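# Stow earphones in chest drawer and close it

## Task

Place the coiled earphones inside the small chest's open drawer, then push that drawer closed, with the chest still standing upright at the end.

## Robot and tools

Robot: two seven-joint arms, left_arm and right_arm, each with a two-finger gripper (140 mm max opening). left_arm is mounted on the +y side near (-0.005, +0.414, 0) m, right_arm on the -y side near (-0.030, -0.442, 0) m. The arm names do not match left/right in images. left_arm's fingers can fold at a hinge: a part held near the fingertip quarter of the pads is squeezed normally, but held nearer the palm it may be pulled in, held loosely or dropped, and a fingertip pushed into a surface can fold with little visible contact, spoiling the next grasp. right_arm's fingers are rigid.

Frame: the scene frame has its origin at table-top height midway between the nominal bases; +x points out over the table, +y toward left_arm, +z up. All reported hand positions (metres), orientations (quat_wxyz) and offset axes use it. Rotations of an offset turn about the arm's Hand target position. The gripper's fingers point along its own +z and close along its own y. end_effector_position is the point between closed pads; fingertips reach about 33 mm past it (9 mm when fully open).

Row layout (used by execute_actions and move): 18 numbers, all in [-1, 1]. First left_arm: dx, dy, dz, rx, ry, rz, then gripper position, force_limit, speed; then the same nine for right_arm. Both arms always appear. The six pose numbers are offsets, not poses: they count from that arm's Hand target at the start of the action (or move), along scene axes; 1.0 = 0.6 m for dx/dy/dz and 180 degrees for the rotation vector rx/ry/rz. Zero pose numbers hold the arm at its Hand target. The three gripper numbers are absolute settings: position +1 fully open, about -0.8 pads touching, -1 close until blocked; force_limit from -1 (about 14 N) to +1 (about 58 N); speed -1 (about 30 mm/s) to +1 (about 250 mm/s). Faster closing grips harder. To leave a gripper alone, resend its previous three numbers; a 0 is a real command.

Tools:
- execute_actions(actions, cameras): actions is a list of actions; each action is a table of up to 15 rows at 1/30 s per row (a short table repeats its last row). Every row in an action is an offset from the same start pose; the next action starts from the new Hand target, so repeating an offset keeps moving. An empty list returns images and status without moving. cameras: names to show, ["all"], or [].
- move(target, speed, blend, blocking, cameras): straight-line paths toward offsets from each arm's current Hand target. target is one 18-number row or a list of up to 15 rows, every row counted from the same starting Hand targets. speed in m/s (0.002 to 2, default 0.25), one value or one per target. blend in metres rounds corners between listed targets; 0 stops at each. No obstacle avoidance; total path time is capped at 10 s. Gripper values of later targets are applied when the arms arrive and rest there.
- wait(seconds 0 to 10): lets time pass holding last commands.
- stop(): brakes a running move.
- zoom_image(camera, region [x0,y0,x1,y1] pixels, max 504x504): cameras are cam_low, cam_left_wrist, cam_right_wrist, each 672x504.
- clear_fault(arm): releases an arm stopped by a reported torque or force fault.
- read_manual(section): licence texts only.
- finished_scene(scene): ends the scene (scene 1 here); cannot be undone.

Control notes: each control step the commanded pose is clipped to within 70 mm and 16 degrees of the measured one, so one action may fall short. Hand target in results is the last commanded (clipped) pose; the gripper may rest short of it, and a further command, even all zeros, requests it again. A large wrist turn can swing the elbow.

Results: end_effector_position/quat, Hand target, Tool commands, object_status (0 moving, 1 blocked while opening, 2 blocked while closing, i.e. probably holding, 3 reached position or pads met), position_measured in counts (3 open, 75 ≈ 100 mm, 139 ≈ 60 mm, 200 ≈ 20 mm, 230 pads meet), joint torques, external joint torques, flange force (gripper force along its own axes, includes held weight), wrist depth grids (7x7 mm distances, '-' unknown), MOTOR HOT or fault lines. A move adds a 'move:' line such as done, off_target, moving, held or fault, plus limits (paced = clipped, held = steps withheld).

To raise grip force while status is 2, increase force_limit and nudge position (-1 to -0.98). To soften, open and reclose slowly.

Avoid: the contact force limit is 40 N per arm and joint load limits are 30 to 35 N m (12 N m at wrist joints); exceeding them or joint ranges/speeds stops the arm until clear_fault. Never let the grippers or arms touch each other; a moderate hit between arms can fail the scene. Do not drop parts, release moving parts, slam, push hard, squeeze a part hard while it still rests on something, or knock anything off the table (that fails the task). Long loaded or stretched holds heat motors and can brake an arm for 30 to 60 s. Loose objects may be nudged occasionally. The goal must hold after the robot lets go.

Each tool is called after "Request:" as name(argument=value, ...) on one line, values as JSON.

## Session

Request:
execute_actions(actions=[])

Scene clock: 0.00 s.
left_arm: end_effector_position=(+0.3090, -0.2518, +0.3487) position_measured=3 object_status=3 end_effector_quat_wxyz=(+0.682, +0.659, -0.299, -0.106) | right_arm: end_effector_position=(+0.2288, -0.4298, +0.1091) position_measured=3 object_status=3 end_effector_quat_wxyz=(+0.330, +0.609, -0.667, -0.273)
Joint positions: left_arm=[-0.673 0.432 -0.028 -1.794 -1.601 1.705 -0.644] | right_arm=[0.073 0.204 -0.003 -2.258 0 1.577 0.138]
Joint velocities: within noise
Joint torques (N m): no reading
External joint torques (N m): no reading
Flange force (N): no reading
Wrist depth (mm): cam_left_wrist=[229 243 2085 2408 - - 251 / 497 272 2748 2624 - 3073 354 / 504 581 3435 516 2995 434 367 / 456 150 828 497 434 424 133 / - 484 485 455 433 2512 115 / 453 509 831 - 2336 2268 - / 432 538 2031 - 2163 2183 -] | cam_right_wrist=[163 185 221 277 355 474 1701 / 165 187 226 289 333 291 255 / 170 192 232 297 343 300 269 / 169 144 239 307 409 365 124 / - 198 249 322 461 650 112 / - 205 255 334 480 709 2721 / - 213 257 348 507 764 -]
Hand target: left_arm +0.3090, -0.2518, +0.3487; +0.682, +0.659, -0.299, -0.106 | right_arm +0.2288, -0.4298, +0.1091; -0.330, -0.609, +0.667, +0.273
Tool commands: left_gripper/position=+1.0 left_gripper/force_limit=+1.0 left_gripper/speed=+1.0 right_gripper/position=+1.0 right_gripper/force_limit=+1.0 right_gripper/speed=+1.0

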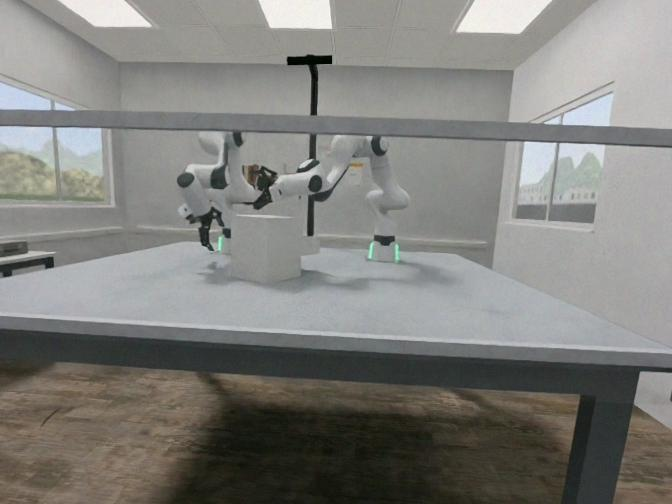

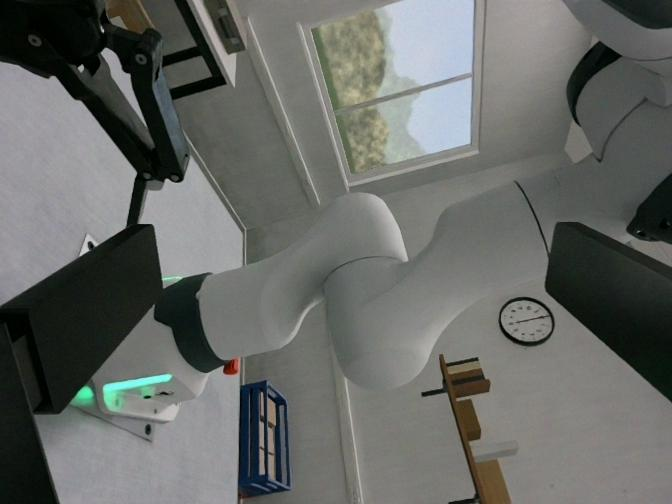

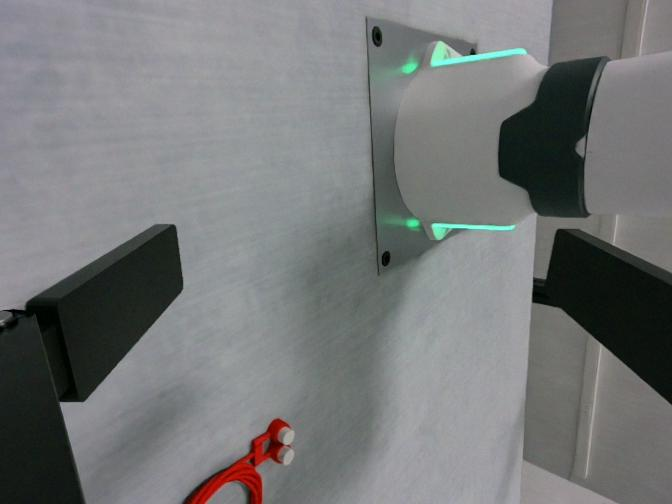

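Request:
move(target=[[0,0.25,0.12,0,0,0,1,1,1,0,0,0,0,0,0,1,1,1],[-0.15,0.95,0.15,0.492,-0.0765,0.216,1,1,1,0,0,0,0,0,0,1,1,1],[-0.15,0.95,0.15,0.492,-0.0765,0.216,1,1,1,-0.048,0.133,0.485,0.026,-0.28,0.027,1,1,1]], speed=0.3, blend=[0.05,0,0], cameras=["all"])

Scene clock: 6.97 s.
left_arm: end_effector_position=(+0.2204, +0.3174, +0.4390) position_measured=3 object_status=3 end_effector_quat_wxyz=(+0.001, +1.000, -0.002, +0.002) | right_arm: end_effector_position=(+0.2012, -0.3509, +0.4001) position_measured=3 object_status=3 end_effector_quat_wxyz=(+0.001, +0.710, -0.704, +0.002)
Joint positions: left_arm=[0.104 -0.961 -0.235 -2.252 -0.201 1.313 -1.657] | right_arm=[0.154 -0.959 0.13 -2.379 0.104 1.424 0.215]
Joint velocities: left_arm=[within noise] | right_arm=[-0.001 -0.001 -0.001 0 0.001 -0.004 0.006]
Joint torques (N m): left_arm=[0.26 1.01 5.91 21.61 1.05 2.48 -0.23] | right_arm=[0.09 1.26 -3.07 23.5 1.17 2.36 0.1]
External joint torques (N m): left_arm=[0.31 -1.51 0.9 0.04 0.2 -0.18 -0.23] | right_arm=[0.11 0.04 0.7 0.54 0.45 -0.22 0.1]
Flange force (N): left_arm=[-4.5 -2.2 1.2] | right_arm=[-2.4 -0.1 -2.0]
Wrist depth (mm): cam_left_wrist=[500 499 501 507 511 511 516 / 523 526 527 530 536 539 542 / 546 555 559 564 564 566 567 / 567 150 580 591 596 587 133 / - 621 472 621 628 635 115 / 664 660 370 662 677 681 689 / 290 279 273 279 723 728 730] | cam_right_wrist=[493 489 487 489 481 445 273 / 515 520 515 509 510 442 304 / 548 551 547 546 539 538 532 / 588 144 581 573 571 555 134 / - 444 608 618 620 606 113 / - 461 565 658 656 650 650 / - 567 711 716 700 702 702]
Hand target: left_arm +0.2190, +0.3182, +0.4387; +0.000, +1.000, +0.000, +0.001 | right_arm +0.2000, -0.3500, +0.4001; +0.001, +0.707, -0.707, +0.000
Off the commanded pose: left_arm 0.002 m, 0 deg | right_arm 0.002 m, 0 deg.
move: done

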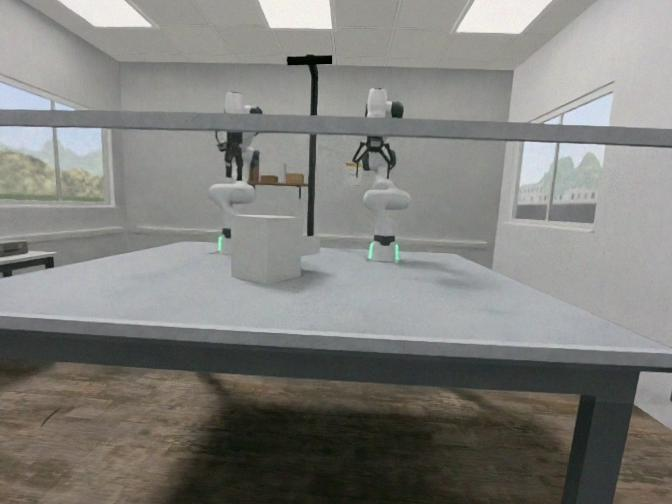

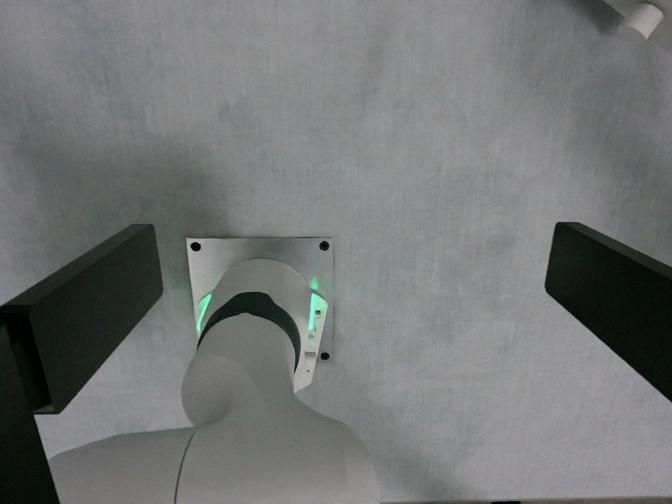

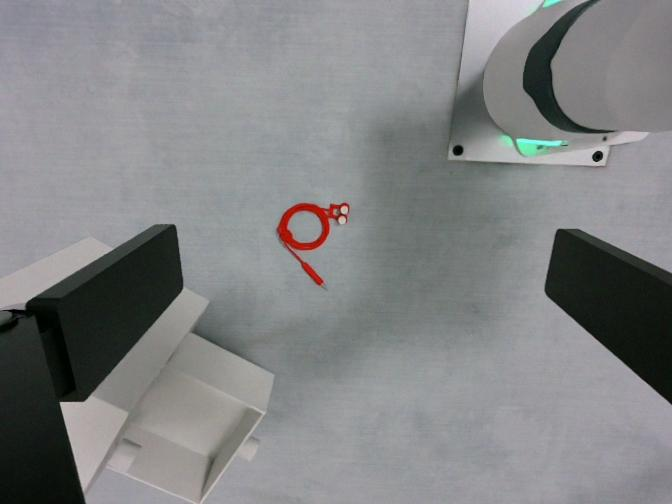

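Request:
move(target=[0,0,0,0,0,0,1,1,1,0.052,0.185,-0.54,0,0,-0.2056,-0.4,-0.5,0], cameras=["cam_right_wrist"])

Request:
zoom_image(camera="cam_right_wrist", region=[230, 100, 480, 350])

Scene clock: 10.43 s.
left_arm: end_effector_position=(+0.2204, +0.3174, +0.4390) position_measured=3 object_status=3 end_effector_quat_wxyz=(+0.001, +1.000, -0.002, +0.002) | right_arm: end_effector_position=(+0.2302, -0.2403, +0.0759) position_measured=179 object_status=3 end_effector_quat_wxyz=(-0.003, -0.450, +0.893, +0.000)
Joint positions: left_arm=[0.104 -0.961 -0.235 -2.252 -0.201 1.313 -1.657] | right_arm=[-0.122 -0.61 0.938 -2.877 0.703 2.345 0.796]
Joint velocities: left_arm=[within noise] | right_arm=[0 0.001 0.001 -0.001 -0.001 0 0.005]
Joint torques (N m): left_arm=[0.22 1 5.93 21.62 1.06 2.46 -0.24] | right_arm=[0.14 -2.18 -8.85 19.34 0.93 2.77 0.19]
External joint torques (N m): left_arm=[0.22 -1.59 0.88 0.16 0.2 -0.19 -0.24] | right_arm=[0.11 0.44 0.88 1.16 0.39 0.26 0.19]
Flange force (N): left_arm=[-4.7 -2.1 0.9] | right_arm=[-6.4 0.1 4.2]
Wrist depth (mm): cam_left_wrist=[498 501 503 509 507 509 518 / 527 526 526 530 536 537 543 / 547 557 556 557 561 571 567 / 571 150 581 593 599 587 133 / - 616 473 625 630 638 115 / 665 651 370 662 675 677 693 / 291 281 274 281 723 725 732] | cam_right_wrist=[191 190 189 187 189 189 189 / 201 201 200 198 200 200 199 / 213 213 213 209 211 211 211 / 228 225 223 221 161 225 224 / 239 75 86 241 133 92 94 / - - 63 259 - - 70 / - - - 279 - - 65]
Hand target: left_arm +0.2190, +0.3182, +0.4387; +0.000, +1.000, +0.000, +0.001 | right_arm +0.2312, -0.2390, +0.0761; -0.001, -0.446, +0.895, +0.001
Off the commanded pose: left_arm 0.002 m, 0 deg | right_arm 0.002 m, 1 deg.
move: done
Images, in order (width x height): cam_right_wrist 672x504.

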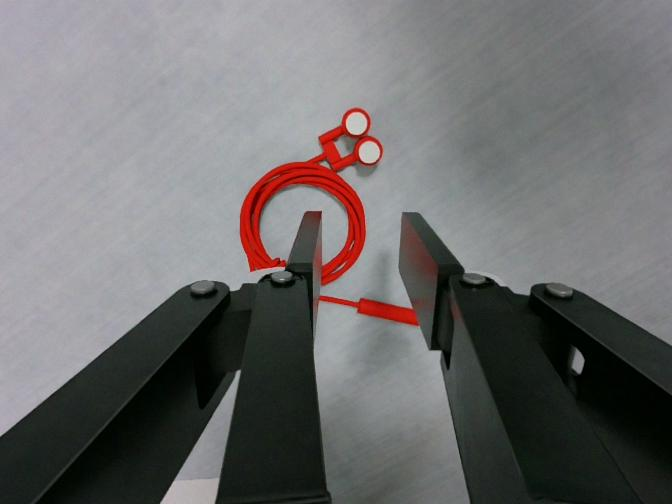

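Scaled by 2.016 from the camera's 672x504 image, which has a finer 960x720 frame.

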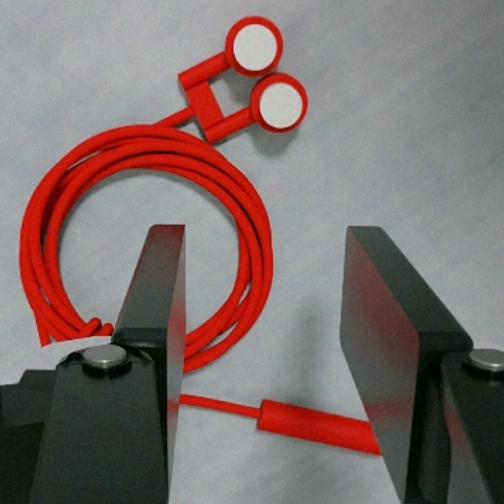

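Request:
move(target=[0,0,0,0,0,0,1,1,1,0.0005,0.006,-0.0627,0,0,0,-0.4,-0.5,-1], speed=0.12, cameras=["cam_right_wrist"])

Scene clock: 11.97 s.
left_arm: end_effector_position=(+0.2204, +0.3174, +0.4390) position_measured=3 object_status=3 end_effector_quat_wxyz=(+0.001, +1.000, -0.002, +0.002) | right_arm: end_effector_position=(+0.2307, -0.2367, +0.0384) position_measured=179 object_status=3 end_effector_quat_wxyz=(-0.003, -0.450, +0.893, -0.001)
Joint positions: left_arm=[0.104 -0.961 -0.235 -2.252 -0.201 1.313 -1.657] | right_arm=[-0.206 -0.461 1.067 -2.888 0.728 2.515 0.801]
Joint velocities: left_arm=[within noise] | right_arm=[0.001 0.001 0 0 0 0.005 -0.001]
Joint torques (N m): left_arm=[0.19 1.02 5.93 21.63 1.06 2.47 -0.24] | right_arm=[0.2 -2.39 -7.31 17.73 0.82 2.7 0.23]
External joint torques (N m): left_arm=[0.18 -1.56 0.83 0.13 0.19 -0.19 -0.24] | right_arm=[0.2 0.97 0.86 1.22 0.37 0.2 0.23]
Flange force (N): left_arm=[-4.7 -2.0 1.0] | right_arm=[-7.5 -0.2 7.3]
Wrist depth (mm): cam_left_wrist=[498 498 504 501 510 511 517 / 519 524 531 532 537 538 547 / 553 553 559 559 557 570 570 / 568 150 580 596 597 590 133 / - 139 470 621 630 635 115 / 664 660 372 660 677 675 695 / 289 281 274 280 719 725 735] | cam_right_wrist=[157 156 156 155 155 155 155 / 165 165 165 161 164 163 163 / 175 174 172 170 172 173 172 / 188 186 184 180 162 184 184 / 197 80 86 197 133 93 87 / - - 63 213 - - 70 / - - - 230 - - 65]
Hand target: left_arm +0.2190, +0.3182, +0.4387; +0.000, +1.000, +0.000, +0.001 | right_arm +0.2315, -0.2354, +0.0385; -0.001, -0.446, +0.895, +0.001
Off the commanded pose: left_arm 0.002 m, 0 deg | right_arm 0.002 m, 1 deg.
move: done
Images, in order (width x height): cam_right_wrist 672x504.

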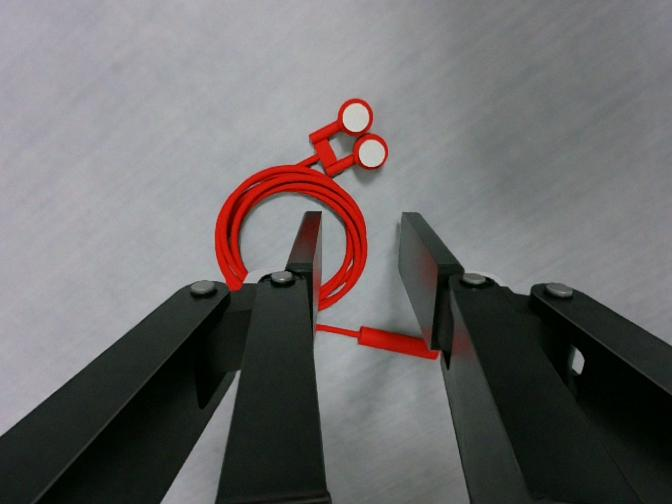

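Request:
move(target=[0,0,0,0,0,0,1,1,1,0,0,-0.006,0,0,0,-0.4,-0.5,-1], speed=0.05)

Request:
execute_actions(actions=[[[0,0,0,0,0,0,1,1,1,0,0,0,0,0,0,-1,-0.5,-1]],[[0,0,0,0,0,0,1,1,1,0,0,0,0,0,0,-1,-0.5,-1]],[[0,0,0,0,0,0,1,1,1,0,0,0,0,0,0,-1,-0.5,-1]]], cameras=["cam_right_wrist"])

Scene clock: 12.97 s.
left_arm: end_effector_position=(+0.2204, +0.3174, +0.4390) position_measured=3 object_status=3 end_effector_quat_wxyz=(+0.001, +1.000, -0.002, +0.002) | right_arm: end_effector_position=(+0.2310, -0.2361, +0.0351) position_measured=179 object_status=3 end_effector_quat_wxyz=(-0.002, -0.450, +0.893, +0.000)
Joint positions: left_arm=[0.104 -0.961 -0.235 -2.252 -0.201 1.313 -1.657] | right_arm=[-0.218 -0.445 1.081 -2.888 0.728 2.533 0.801]
Joint velocities: left_arm=[within noise] | right_arm=[0 -0.001 0.003 0 0 0.004 0]
Joint torques (N m): left_arm=[0.21 1.01 5.94 21.61 1.05 2.46 -0.28] | right_arm=[0.18 -2.43 -7.24 17.08 0.81 2.72 0.27]
External joint torques (N m): left_arm=[0.19 -1.53 0.85 0.09 0.19 -0.2 -0.28] | right_arm=[0.22 1.06 0.78 0.68 0.37 0.2 0.27]
Flange force (N): left_arm=[-4.6 -2.0 1.0] | right_arm=[-6.1 0.1 7.8]
Wrist depth (mm): cam_left_wrist=[499 501 502 507 504 512 513 / 520 526 528 530 537 538 543 / 552 555 553 563 561 566 574 / 572 150 580 588 597 585 133 / - 618 470 621 633 636 115 / 660 658 370 656 677 675 691 / 290 279 273 281 721 735 730] | cam_right_wrist=[153 153 152 152 152 151 151 / 162 162 161 159 161 160 160 / 172 171 167 168 170 170 169 / 186 183 180 177 162 181 181 / 194 80 86 194 133 92 94 / - - 63 208 - - 70 / - - - 226 - - 65]
Hand target: left_arm +0.2190, +0.3182, +0.4387; +0.000, +1.000, +0.000, +0.001 | right_arm +0.2315, -0.2354, +0.0349; -0.001, -0.446, +0.895, +0.001
Off the commanded pose: left_arm 0.002 m, 0 deg | right_arm 0.001 m, 1 deg.
move: done

Scene clock: 14.67 s.
left_arm: end_effector_position=(+0.2204, +0.3174, +0.4390) position_measured=3 object_status=3 end_effector_quat_wxyz=(+0.001, +1.000, -0.002, +0.002) | right_arm: end_effector_position=(+0.2316, -0.2361, +0.0352) position_measured=227 object_status=2 end_effector_quat_wxyz=(-0.001, -0.450, +0.893, -0.001)
Joint positions: left_arm=[0.104 -0.961 -0.235 -2.252 -0.201 1.313 -1.657] | right_arm=[-0.218 -0.445 1.081 -2.888 0.728 2.535 0.801]
Joint torques (N m): left_arm=[0.3 1 5.93 21.57 1.05 2.47 -0.25] | right_arm=[0.29 -2.39 -7.11 17 0.81 2.59 0.21]
External joint torques (N m): left_arm=[0.29 -1.65 0.85 0.1 0.19 -0.19 -0.25] | right_arm=[0.24 1.05 0.82 0.67 0.38 0.09 0.21]
External joint torques at the end of the 1st action: left_arm=[0.28 -1.57 0.83 0.03 0.19 -0.2 -0.21] | right_arm=[0.13 0.98 0.93 0.72 0.38 0.25 0.22]
External joint torques at the end of the 2nd action: left_arm=[0.27 -1.59 0.91 0.06 0.19 -0.2 -0.25] | right_arm=[0.25 1.04 0.81 0.5 0.37 -0.05 0.2]
Flange force (N): left_arm=[-4.9 -2.1 1.2] | right_arm=[-5.8 0.2 7.2]
Flange force at the end of the 1st action (N): left_arm=[-4.7 -2.1 1.3] | right_arm=[-6.6 -0.1 8.3]
Flange force at the end of the 2nd action (N): left_arm=[-4.8 -2.2 1.2] | right_arm=[-5.1 0.4 6.4]
Wrist depth (mm): cam_left_wrist=[497 502 503 501 510 516 508 / 521 524 528 528 533 542 538 / 548 553 559 559 564 570 568 / 570 150 581 588 594 590 133 / - 620 477 623 633 636 115 / - 662 371 662 681 677 689 / 289 279 274 280 725 719 732] | cam_right_wrist=[154 153 153 153 152 152 151 / 163 162 161 159 160 160 160 / 172 172 167 167 171 170 169 / 186 183 180 177 177 180 180 / 196 194 81 93 93 94 193 / - - - 63 - 68 63 / - - 66 - - - 57]
Hand target: left_arm +0.2190, +0.3182, +0.4387; +0.000, +1.000, +0.000, +0.001 | right_arm +0.2315, -0.2354, +0.0349; -0.001, -0.446, +0.895, +0.001
Off the commanded pose: left_arm 0.002 m, 0 deg | right_arm 0.001 m, 1 deg.
Images, in order (width x height): cam_right_wrist 672x504.

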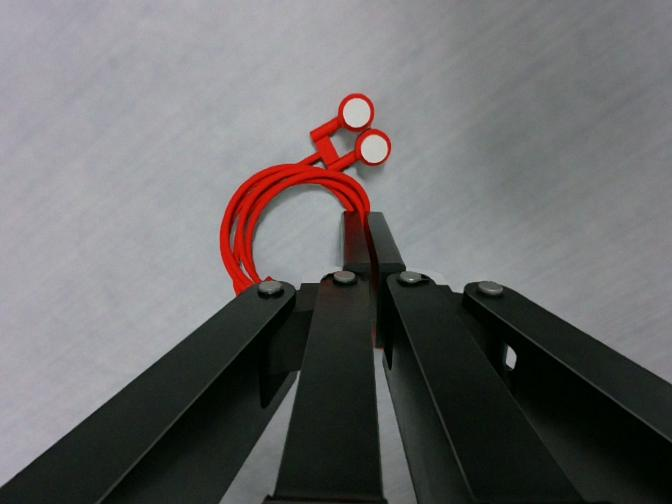

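Request:
move(target=[[0,0.15,0.1,0,0,0,1,1,1,0,0,0.25,0,0,0,-1,-0.5,-1],[0,0.25,0.1,0,0,0,1,1,1,0.1475,0.476,0.46,0,0,-0.456,-1,-0.5,-1]], speed=[0.15,0.3], blend=0.05, cameras=["all"])

Request:
zoom_image(camera="cam_right_wrist", region=[100, 80, 520, 440])

Request:
zoom_image(camera="cam_low", region=[200, 130, 350, 300])

Scene clock: 20.17 s.
left_arm: end_effector_position=(+0.2187, +0.4675, +0.4988) position_measured=3 object_status=3 end_effector_quat_wxyz=(+0.000, +1.000, +0.003, +0.002) | right_arm: end_effector_position=(+0.3209, +0.0493, +0.3116) position_measured=227 object_status=2 end_effector_quat_wxyz=(+0.001, +0.248, +0.969, +0.002)
Joint positions: left_arm=[0.03 -0.871 0.089 -2.063 0.073 1.198 -1.468] | right_arm=[-1.043 -1.001 1.348 -1.596 0.988 1.401 2.436]
Joint velocities: left_arm=[within noise] | right_arm=[-0.001 0 -0.001 -0.001 0 0 0.006]
Joint torques (N m): left_arm=[-0.93 0.69 -1.43 20.94 1.15 2.7 0.08] | right_arm=[0.22 29.99 -24.7 12.88 1.07 2.17 0.08]
External joint torques (N m): left_arm=[-0.93 -0.58 1.44 0.54 0.34 0.04 0.08] | right_arm=[0.05 -0.99 1.7 0.83 0.15 -0.3 0.08]
Flange force (N): left_arm=[-0.7 -3.1 -0.9] | right_arm=[-0.5 7.3 -0.2]
Wrist depth (mm): cam_left_wrist=[547 555 553 556 561 568 563 / 577 581 585 588 594 596 594 / 613 607 610 620 621 626 630 / 625 150 649 640 654 643 133 / - 677 689 533 685 704 115 / 730 728 721 344 341 735 758 / 779 771 761 313 317 324 805] | cam_right_wrist=[396 395 396 397 394 390 395 / 413 419 414 415 417 412 415 / 442 438 442 298 436 440 438 / 470 471 329 132 366 459 468 / 503 488 81 93 93 94 491 / - - - 63 - 68 63 / - - 66 - - - 57]
Hand target: left_arm +0.2190, +0.4682, +0.4987; +0.000, +1.000, +0.000, +0.001 | right_arm +0.3200, +0.0502, +0.3109; +0.000, +0.251, +0.968, +0.001
Off the commanded pose: left_arm 0.001 m, 0 deg | right_arm 0.001 m, 0 deg.
move: done

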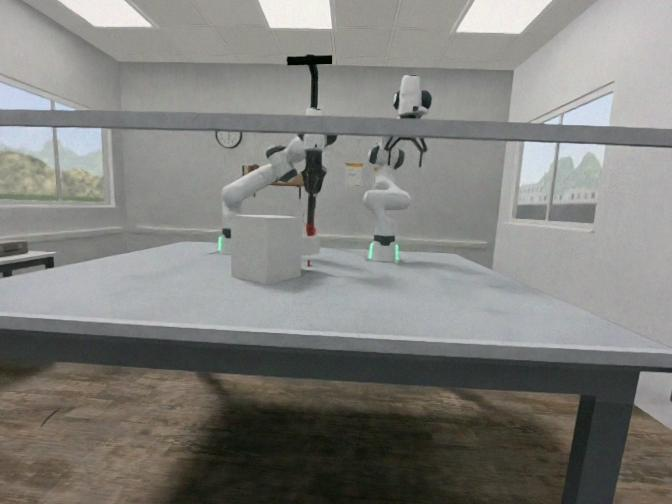

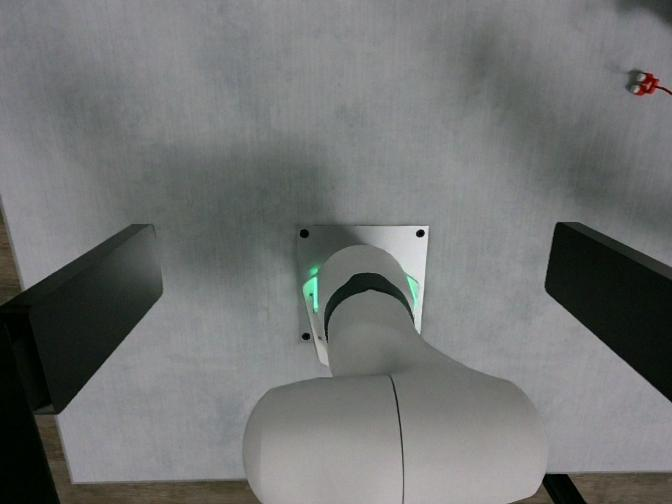

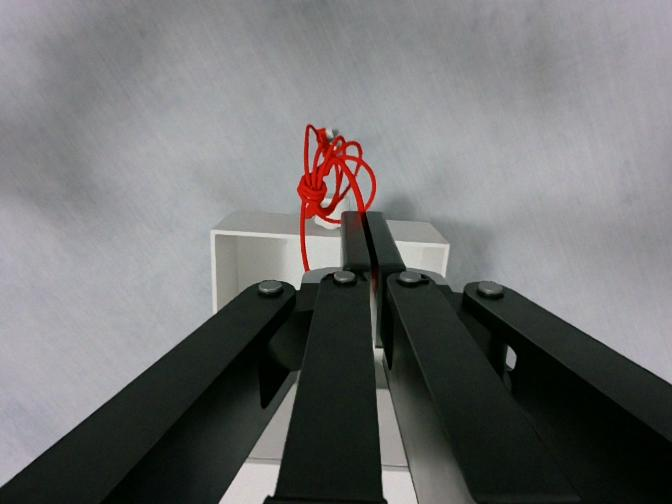

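Scaled by 1.200 from the camera's 672x504 image, which has a finer 960x720 frame.

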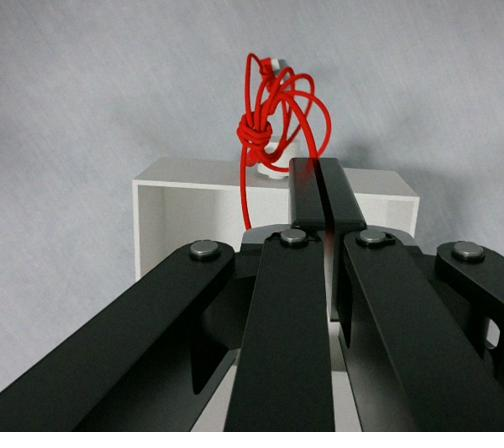

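Scaled by 2.965 from the camera's 672x504 image, which has a finer 960x720 frame.

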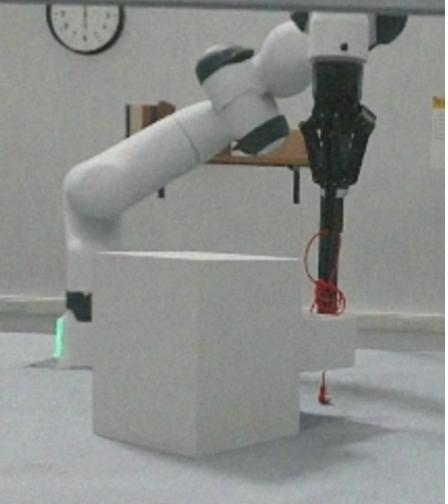

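Request:
move(target=[0,0,0,0,0,0,1,1,1,-0.0876,0.048,-0.1,0,0,0,-1,-0.5,-1], cameras=["cam_right_wrist"])

Request:
zoom_image(camera="cam_right_wrist", region=[100, 80, 520, 440])

Scene clock: 22.40 s.
left_arm: end_effector_position=(+0.2187, +0.4675, +0.4988) position_measured=3 object_status=3 end_effector_quat_wxyz=(+0.000, +1.000, +0.003, +0.002) | right_arm: end_effector_position=(+0.2661, +0.0787, +0.2513) position_measured=227 object_status=2 end_effector_quat_wxyz=(-0.001, +0.246, +0.969, +0.000)
Joint positions: left_arm=[0.03 -0.871 0.089 -2.063 0.073 1.198 -1.468] | right_arm=[-0.901 -1.094 1.374 -1.731 1.067 1.47 2.484]
Joint velocities: left_arm=[within noise] | right_arm=[0 0 -0.001 0 0 0.001 0.005]
Joint torques (N m): left_arm=[-0.93 0.71 -1.48 20.92 1.14 2.69 0.09] | right_arm=[0.43 29.27 -27.33 10.74 1.28 2.7 0.25]
External joint torques (N m): left_arm=[-0.97 -0.53 1.31 0.53 0.32 0.03 0.09] | right_arm=[0.26 -1.53 1.21 -0.3 0.36 0.23 0.25]
Flange force (N): left_arm=[-0.6 -2.9 -1.0] | right_arm=[1.1 0.3 4.0]
Wrist depth (mm): cam_left_wrist=[553 556 560 563 561 561 567 / 578 582 587 584 591 597 590 / 608 615 615 615 626 631 631 / 628 150 656 643 656 647 133 / - 685 687 528 689 708 115 / 735 732 716 343 341 725 751 / 779 779 761 311 316 324 805] | cam_right_wrist=[341 341 338 340 335 338 339 / 363 359 361 357 356 356 355 / 385 379 379 289 379 375 373 / 404 402 402 148 394 398 403 / 433 424 82 93 93 94 423 / - - - 63 - 68 63 / - - 66 - - - 57]
Hand target: left_arm +0.2190, +0.4682, +0.4987; +0.000, +1.000, +0.000, +0.001 | right_arm +0.2675, +0.0790, +0.2509; +0.000, +0.251, +0.968, +0.001
Off the commanded pose: left_arm 0.001 m, 0 deg | right_arm 0.001 m, 1 deg.
move: done
Images, in order (width x height): cam_right_wrist 672x504.

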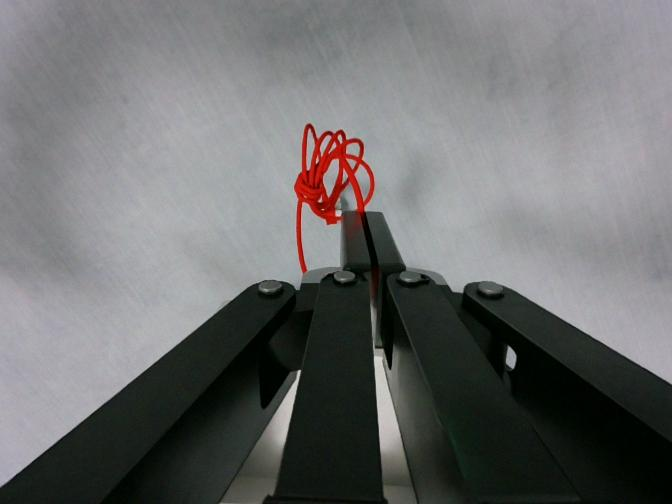

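Scaled by 1.200 from the camera's 672x504 image, which has a finer 960x720 frame.

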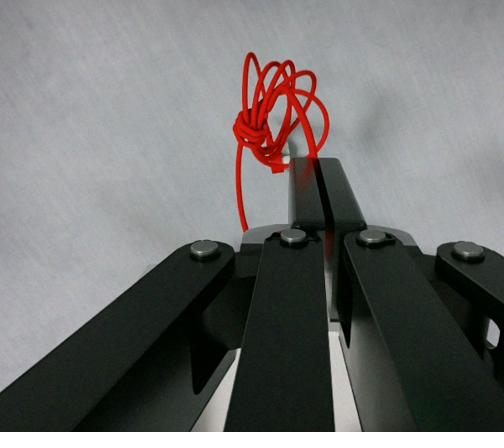

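Request:
move(target=[0,0,0,0,0,0,1,1,1,0.0876,-0.048,0.25,0,0,0,-1,-0.5,-1], cameras=["cam_right_wrist","cam_low"])

Request:
zoom_image(camera="cam_right_wrist", region=[180, 120, 500, 440])

Request:
zoom_image(camera="cam_low", region=[200, 180, 350, 300])

Scene clock: 24.17 s.
left_arm: end_effector_position=(+0.2187, +0.4675, +0.4988) position_measured=3 object_status=3 end_effector_quat_wxyz=(+0.000, +1.000, +0.003, +0.002) | right_arm: end_effector_position=(+0.3202, +0.0514, +0.4016) position_measured=227 object_status=2 end_effector_quat_wxyz=(-0.001, +0.248, +0.969, +0.004)
Joint positions: left_arm=[0.03 -0.871 0.089 -2.063 0.073 1.198 -1.468] | right_arm=[-1.158 -0.892 1.332 -1.328 0.938 1.239 2.511]
Joint velocities: left_arm=[within noise] | right_arm=[0.001 0 0 0.001 0.001 -0.005 0.005]
Joint torques (N m): left_arm=[-0.93 0.71 -1.41 20.89 1.14 2.69 0.09] | right_arm=[0.18 31.32 -21.38 12.44 0.91 2.24 0.19]
External joint torques (N m): left_arm=[-0.96 -0.45 1.45 0.44 0.32 0.02 0.09] | right_arm=[-0.04 -1.32 1.18 0.83 0 -0.25 0.19]
Flange force (N): left_arm=[-0.5 -3.1 -0.8] | right_arm=[-0.6 8.1 -2.5]
Wrist depth (mm): cam_left_wrist=[555 560 556 563 559 567 568 / 582 580 593 590 590 597 600 / 611 611 613 620 623 623 623 / 633 150 643 638 656 651 133 / - 681 691 530 685 708 115 / 732 723 721 343 341 732 758 / 784 776 763 313 318 324 800] | cam_right_wrist=[476 475 476 473 474 477 473 / 507 504 505 498 503 502 498 / 536 534 528 525 534 530 530 / 570 568 553 132 555 561 565 / 605 587 81 93 93 94 600 / - - - 63 - 68 63 / - - 66 - - - 57]
Hand target: left_arm +0.2190, +0.4682, +0.4987; +0.000, +1.000, +0.000, +0.001 | right_arm +0.3200, +0.0502, +0.4009; +0.000, +0.251, +0.968, +0.001
Off the commanded pose: left_arm 0.001 m, 0 deg | right_arm 0.001 m, 1 deg.
move: done
Images, in order (width x height): cam_low 672x504, cam_right_wrist 672x504.

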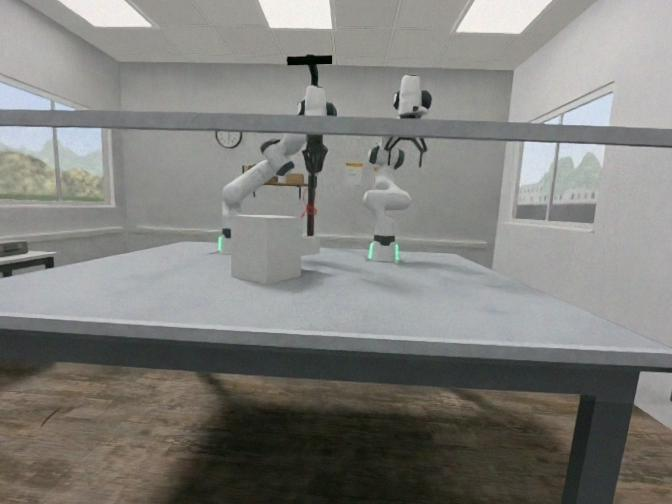

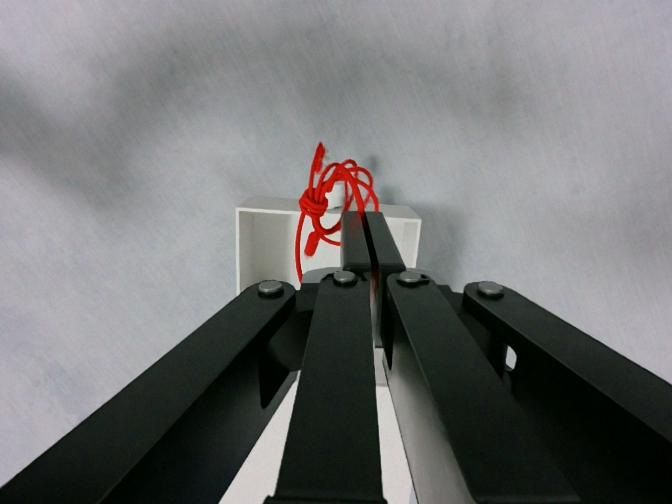

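Scaled by 1.575 from the camera's 672x504 image, which has a finer 960x720 frame.

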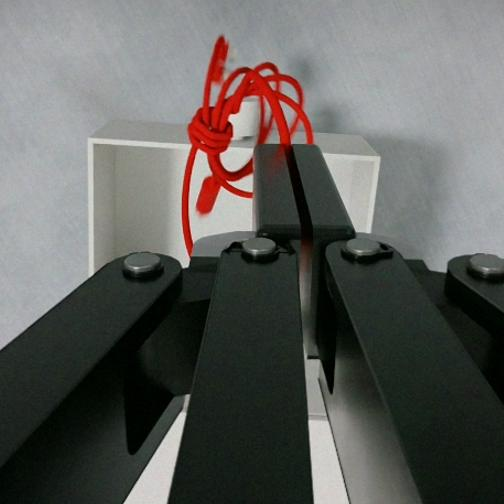

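Scaled by 3.360 from the camera's 672x504 image, which has a finer 960x720 frame.

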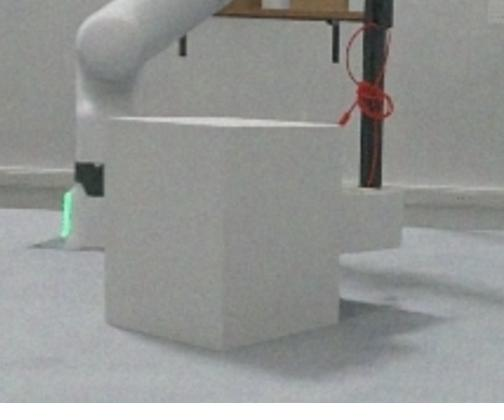

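Request:
move(target=[[0,0,0,0,0,0,1,1,1,0.124,-0.068,0,0,0,0,-1,-0.5,-1],[0,0,0,0,0,0,1,1,1,0.124,-0.068,-0.32,0,0,0,-1,-0.5,-1]], speed=0.15, blend=0.02, cameras=["cam_right_wrist","cam_low"])

Request:
zoom_image(camera="cam_low", region=[200, 180, 350, 300])

Scene clock: 27.37 s.
left_arm: end_effector_position=(+0.2187, +0.4675, +0.4988) position_measured=3 object_status=3 end_effector_quat_wxyz=(+0.000, +1.000, +0.003, +0.002) | right_arm: end_effector_position=(+0.3948, +0.0079, +0.2094) position_measured=227 object_status=2 end_effector_quat_wxyz=(+0.000, +0.255, +0.967, -0.001)
Joint positions: left_arm=[0.03 -0.871 0.089 -2.063 0.073 1.198 -1.468] | right_arm=[-1.175 -1.061 1.499 -1.725 1.054 1.584 2.291]
Joint velocities: left_arm=[within noise] | right_arm=[0.002 0.002 0.001 -0.001 0.003 0.004 -0.006]
Joint torques (N m): left_arm=[-0.96 0.65 -1.49 20.91 1.14 2.7 0.06] | right_arm=[1.19 31.47 -26.49 11.84 1.22 2.69 -0.1]
External joint torques (N m): left_arm=[-0.99 -0.57 1.35 0.45 0.32 0.03 0.06] | right_arm=[1.04 -0.63 1.89 -0.17 0.33 0.23 -0.1]
Flange force (N): left_arm=[-0.8 -2.8 -0.6] | right_arm=[1.5 -0.4 4.0]
Wrist depth (mm): cam_left_wrist=[553 557 552 559 563 568 568 / 582 587 581 585 591 596 599 / 611 615 615 620 625 626 628 / 631 150 645 642 658 651 133 / - 675 675 530 687 706 115 / 732 730 739 341 340 723 776 / 781 773 758 314 316 325 794] | cam_right_wrist=[304 303 301 300 298 301 299 / 318 314 310 191 312 314 315 / 338 223 252 253 250 327 335 / 360 245 267 149 262 348 356 / 384 371 82 93 93 94 375 / - - - 63 - 68 63 / - - 67 - - - 57]
Hand target: left_arm +0.2190, +0.4682, +0.4987; +0.000, +1.000, +0.000, +0.001 | right_arm +0.3944, +0.0094, +0.2089; +0.000, +0.251, +0.968, +0.001
Off the commanded pose: left_arm 0.001 m, 0 deg | right_arm 0.002 m, 1 deg.
move: done
Images, in order (width x height): cam_low 672x504, cam_right_wrist 672x504.

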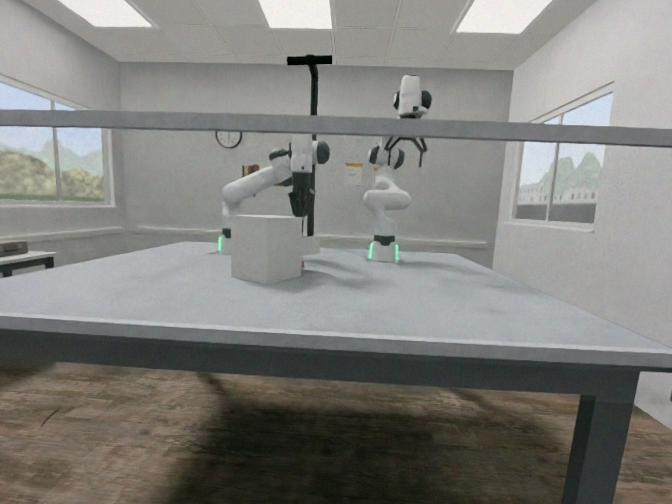

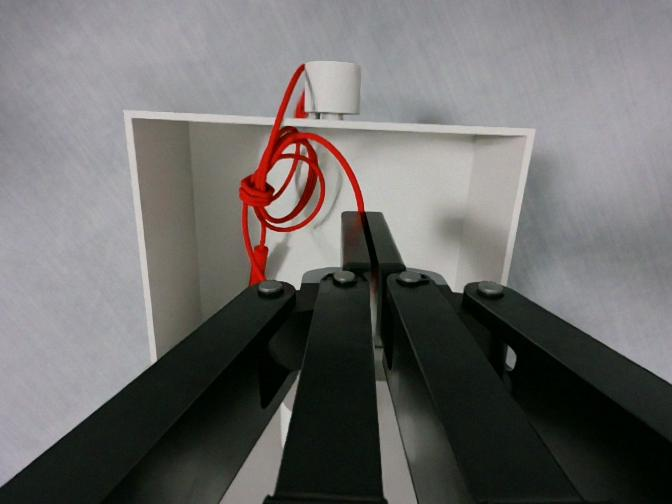

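Scaled by 3.360 from the camera's 672x504 image, which has a finer 960x720 frame.

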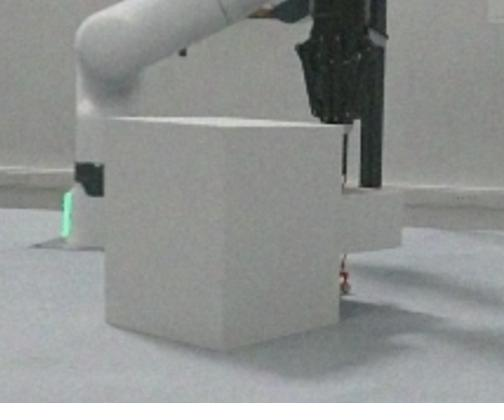

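Request:
move(target=[0,0,0,0,0,0,1,1,1,0.012,-0.0065,0.2,0,0,0,-1,-0.5,-1], speed=0.1)

Request:
wait(seconds=1.5, cameras=["cam_right_wrist","cam_low"])

Request:
zoom_image(camera="cam_low", region=[200, 180, 350, 300])

Scene clock: 29.77 s.
left_arm: end_effector_position=(+0.2187, +0.4675, +0.4988) position_measured=3 object_status=3 end_effector_quat_wxyz=(+0.000, +1.000, +0.003, +0.002) | right_arm: end_effector_position=(+0.4016, +0.0070, +0.3288) position_measured=227 object_status=2 end_effector_quat_wxyz=(-0.001, +0.247, +0.969, +0.004)
Joint positions: left_arm=[0.03 -0.871 0.089 -2.063 0.073 1.198 -1.468] | right_arm=[-1.267 -0.944 1.411 -1.474 0.957 1.387 2.339]
Joint velocities: left_arm=[within noise] | right_arm=[0 0 0 0.001 0.001 -0.003 0.005]
Joint torques (N m): left_arm=[-0.9 0.7 -1.46 20.86 1.15 2.7 0.11] | right_arm=[0.16 32.11 -24 13.54 0.97 2.23 0.12]
External joint torques (N m): left_arm=[-0.92 -0.53 1.4 0.47 0.33 0.04 0.11] | right_arm=[0.19 -0.96 1.05 1 0.06 -0.25 0.12]
Flange force (N): left_arm=[-0.7 -3.0 -0.7] | right_arm=[-1.3 7.0 -1.6]
Wrist depth (mm): cam_left_wrist=[550 551 556 559 564 561 568 / 581 574 585 587 584 593 599 / 608 620 618 623 623 630 631 / 628 150 654 645 651 647 133 / - 683 687 531 677 710 115 / 742 732 725 342 340 732 761 / 786 773 756 313 317 325 794] | cam_right_wrist=[415 412 410 412 408 409 410 / 433 435 424 363 426 433 434 / 459 458 369 262 443 452 457 / 489 491 373 131 387 483 481 / 520 513 81 93 93 94 515 / - - - 63 - 68 63 / - - 66 - - - 57]
Hand target: left_arm +0.2190, +0.4682, +0.4987; +0.000, +1.000, +0.000, +0.001 | right_arm +0.4016, +0.0055, +0.3289; +0.000, +0.251, +0.968, +0.001
Off the commanded pose: left_arm 0.001 m, 0 deg | right_arm 0.001 m, 1 deg.
move: done

Scene clock: 31.27 s.
left_arm: end_effector_position=(+0.2187, +0.4675, +0.4988) position_measured=3 object_status=3 end_effector_quat_wxyz=(+0.000, +1.000, +0.003, +0.002) | right_arm: end_effector_position=(+0.4014, +0.0069, +0.3287) position_measured=227 object_status=2 end_effector_quat_wxyz=(-0.001, +0.248, +0.969, +0.004)
Joint positions: left_arm=[0.03 -0.871 0.089 -2.063 0.073 1.198 -1.468] | right_arm=[-1.267 -0.944 1.411 -1.474 0.957 1.387 2.341]
Joint torques (N m): left_arm=[-0.92 0.68 -1.47 20.91 1.13 2.68 0.08] | right_arm=[0.18 32.09 -24.01 13.53 0.98 2.18 0.21]
External joint torques (N m): left_arm=[-0.89 -0.55 1.47 0.5 0.33 0.02 0.08] | right_arm=[0.12 -0.88 0.97 0.97 0.07 -0.29 0.21]
Flange force (N): left_arm=[-0.7 -3.1 -0.8] | right_arm=[-1.3 7.0 -1.8]
Wrist depth (mm): cam_left_wrist=[555 550 553 557 560 571 567 / 581 578 584 585 590 591 599 / 611 616 616 620 625 626 633 / 626 150 642 638 656 652 133 / - 687 685 531 687 710 115 / 742 725 721 341 342 737 763 / 784 773 761 314 317 324 805] | cam_right_wrist=[409 409 413 410 408 409 409 / 434 436 360 361 425 435 429 / 457 455 368 365 375 457 452 / 489 490 389 149 385 486 485 / 521 507 81 93 93 94 512 / - - - 63 - 68 63 / - - 66 - - - 57]
Hand target: left_arm +0.2190, +0.4682, +0.4987; +0.000, +1.000, +0.000, +0.001 | right_arm +0.4016, +0.0055, +0.3289; +0.000, +0.251, +0.968, +0.001
Tool commands: left_gripper/position=+1.0 left_gripper/force_limit=+1.0 left_gripper/speed=+1.0 right_gripper/position=-1.0 right_gripper/force_limit=-0.5 right_gripper/speed=-1.0
Off the commanded pose: left_arm 0.001 m, 0 deg | right_arm 0.001 m, 0 deg.
wait: 1.50 s; at rest by 0.17 s
Images, in order (width x height): cam_low 672x504, cam_right_wrist 672x504.

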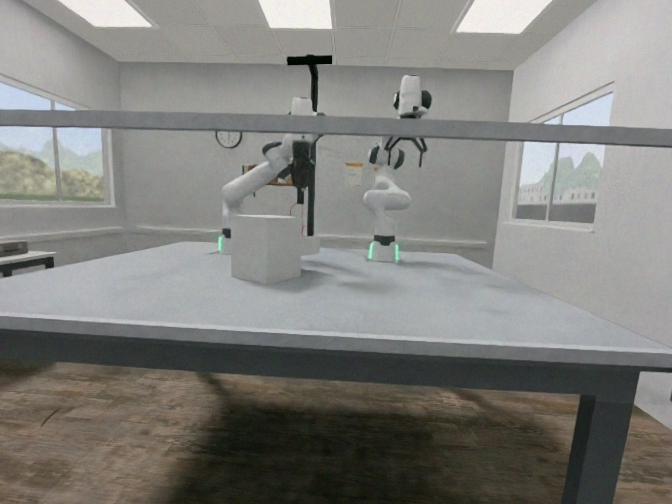

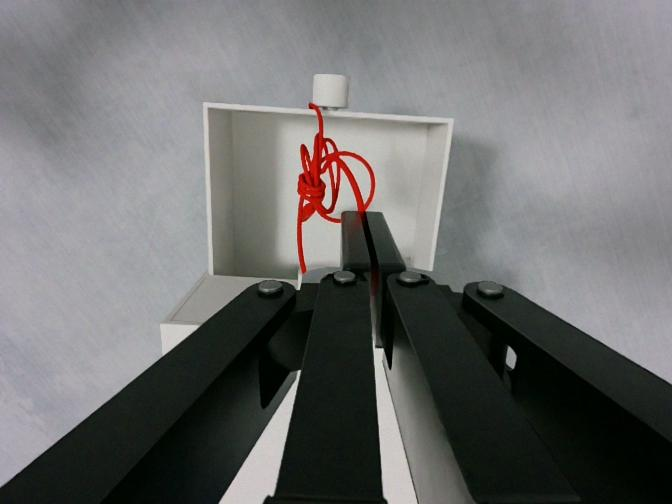

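Scaled by 3.360 from the camera's 672x504 image, which has a finer 960x720 frame.

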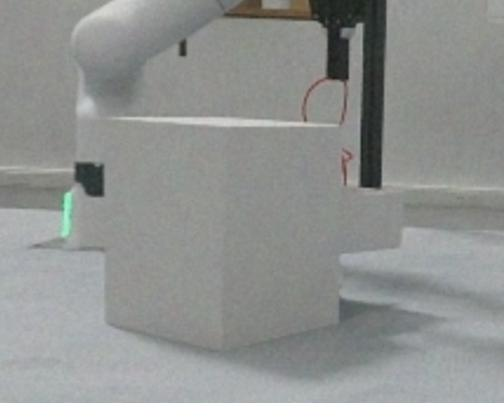

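Request:
move(target=[0,0,0,0,0,0,1,1,1,0,0,0.13,0,0,0,-1,-0.5,-1], speed=0.1)

Request:
wait(seconds=1, cameras=["cam_right_wrist","cam_low"])

Request:
zoom_image(camera="cam_low", region=[200, 160, 350, 280])

Request:
zoom_image(camera="cam_right_wrist", region=[200, 60, 500, 360])

Scene clock: 33.13 s.
left_arm: end_effector_position=(+0.2187, +0.4675, +0.4988) position_measured=3 object_status=3 end_effector_quat_wxyz=(+0.000, +1.000, +0.003, +0.002) | right_arm: end_effector_position=(+0.4021, +0.0059, +0.4076) position_measured=227 object_status=2 end_effector_quat_wxyz=(+0.000, +0.248, +0.969, +0.003)
Joint positions: left_arm=[0.03 -0.871 0.089 -2.063 0.073 1.198 -1.468] | right_arm=[-1.397 -0.864 1.412 -1.212 0.93 1.227 2.408]
Joint velocities: left_arm=[within noise] | right_arm=[0.001 0 0 0 0.002 -0.002 0.006]
Joint torques (N m): left_arm=[-0.94 0.75 -1.47 20.92 1.14 2.68 0.12] | right_arm=[0.21 34.22 -19.79 12.42 0.98 2.15 0.23]
External joint torques (N m): left_arm=[-0.94 -0.49 1.42 0.49 0.33 0.02 0.12] | right_arm=[0.05 -1.05 1.41 0.89 0.1 -0.33 0.23]
Flange force (N): left_arm=[-0.6 -3.1 -0.9] | right_arm=[-2.4 10.3 -4.3]
Wrist depth (mm): cam_left_wrist=[552 552 556 560 561 566 567 / 580 581 585 590 593 596 596 / 602 613 620 620 623 616 628 / 625 150 654 638 656 649 133 / - 681 687 532 687 712 115 / 737 730 730 341 341 737 758 / 781 781 761 314 316 324 794] | cam_right_wrist=[484 481 483 475 481 482 482 / 507 509 495 496 491 513 509 / 535 540 467 447 521 536 531 / 570 577 472 132 560 576 570 / 612 595 82 93 93 94 606 / - - - 63 - 68 63 / - - 66 - - - 57]
Hand target: left_arm +0.2190, +0.4682, +0.4987; +0.000, +1.000, +0.000, +0.001 | right_arm +0.4016, +0.0055, +0.4069; +0.000, +0.251, +0.968, +0.001
Off the commanded pose: left_arm 0.001 m, 0 deg | right_arm 0.001 m, 0 deg.
move: done

Scene clock: 34.13 s.
left_arm: end_effector_position=(+0.2187, +0.4675, +0.4988) position_measured=3 object_status=3 end_effector_quat_wxyz=(+0.000, +1.000, +0.003, +0.002) | right_arm: end_effector_position=(+0.4020, +0.0059, +0.4075) position_measured=227 object_status=2 end_effector_quat_wxyz=(+0.000, +0.249, +0.969, +0.003)
Joint positions: left_arm=[0.03 -0.871 0.089 -2.063 0.073 1.198 -1.468] | right_arm=[-1.397 -0.864 1.412 -1.212 0.93 1.227 2.41]
Joint torques (N m): left_arm=[-0.91 0.72 -1.49 20.9 1.15 2.69 0.06] | right_arm=[0.22 34.22 -19.79 12.39 0.96 2.17 0.23]
External joint torques (N m): left_arm=[-0.92 -0.5 1.38 0.46 0.33 0.03 0.06] | right_arm=[0.16 -1.16 1.49 0.89 0.08 -0.32 0.23]
Flange force (N): left_arm=[-0.6 -2.9 -0.8] | right_arm=[-2.1 10.0 -3.9]
Wrist depth (mm): cam_left_wrist=[556 557 556 560 564 568 570 / 578 584 590 588 587 596 607 / 610 613 618 623 626 630 631 / 630 150 654 640 656 647 133 / - 685 689 530 689 704 115 / 732 735 719 343 341 732 766 / 784 773 766 313 318 324 797] | cam_right_wrist=[484 481 477 482 483 478 478 / 511 509 495 495 502 500 503 / 543 536 536 259 526 535 536 / 574 573 573 131 551 573 561 / 615 596 81 93 93 94 606 / - - - 63 - 68 63 / - - 66 - - - 57]
Hand target: left_arm +0.2190, +0.4682, +0.4987; +0.000, +1.000, +0.000, +0.001 | right_arm +0.4016, +0.0055, +0.4069; +0.000, +0.251, +0.968, +0.001
Tool commands: left_gripper/position=+1.0 left_gripper/force_limit=+1.0 left_gripper/speed=+1.0 right_gripper/position=-1.0 right_gripper/force_limit=-0.5 right_gripper/speed=-1.0
Off the commanded pose: left_arm 0.001 m, 0 deg | right_arm 0.001 m, 0 deg.
wait: 1.00 s; at rest by 0.17 s
Images, in order (width x height): cam_low 672x504, cam_right_wrist 672x504.

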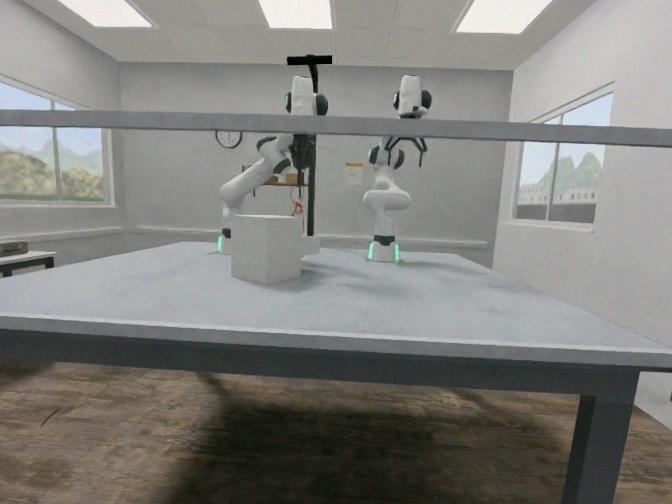

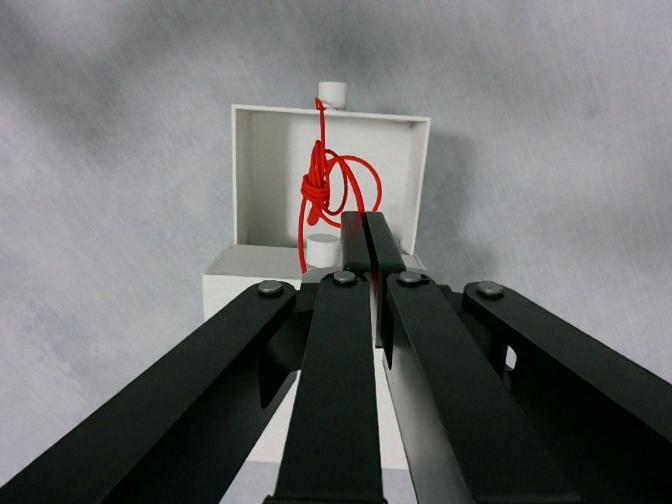

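Scaled by 3.360 from the camera's 672x504 image, which has a finer 960x720 frame.

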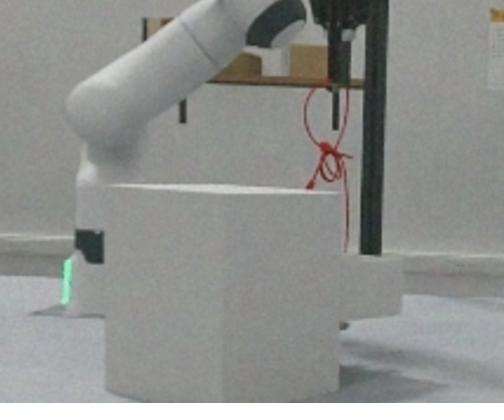

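Scaled by 1.680 from the camera's 672x504 image, which has a finer 960x720 frame.

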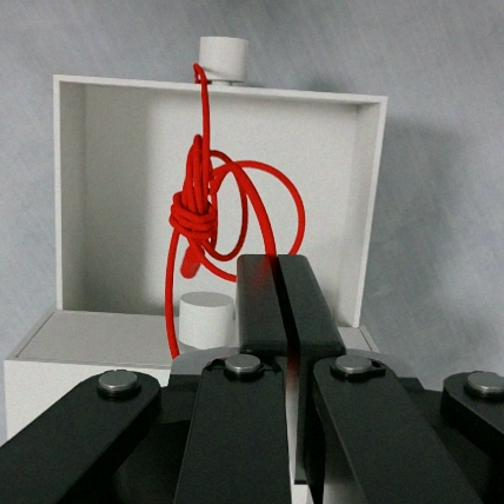

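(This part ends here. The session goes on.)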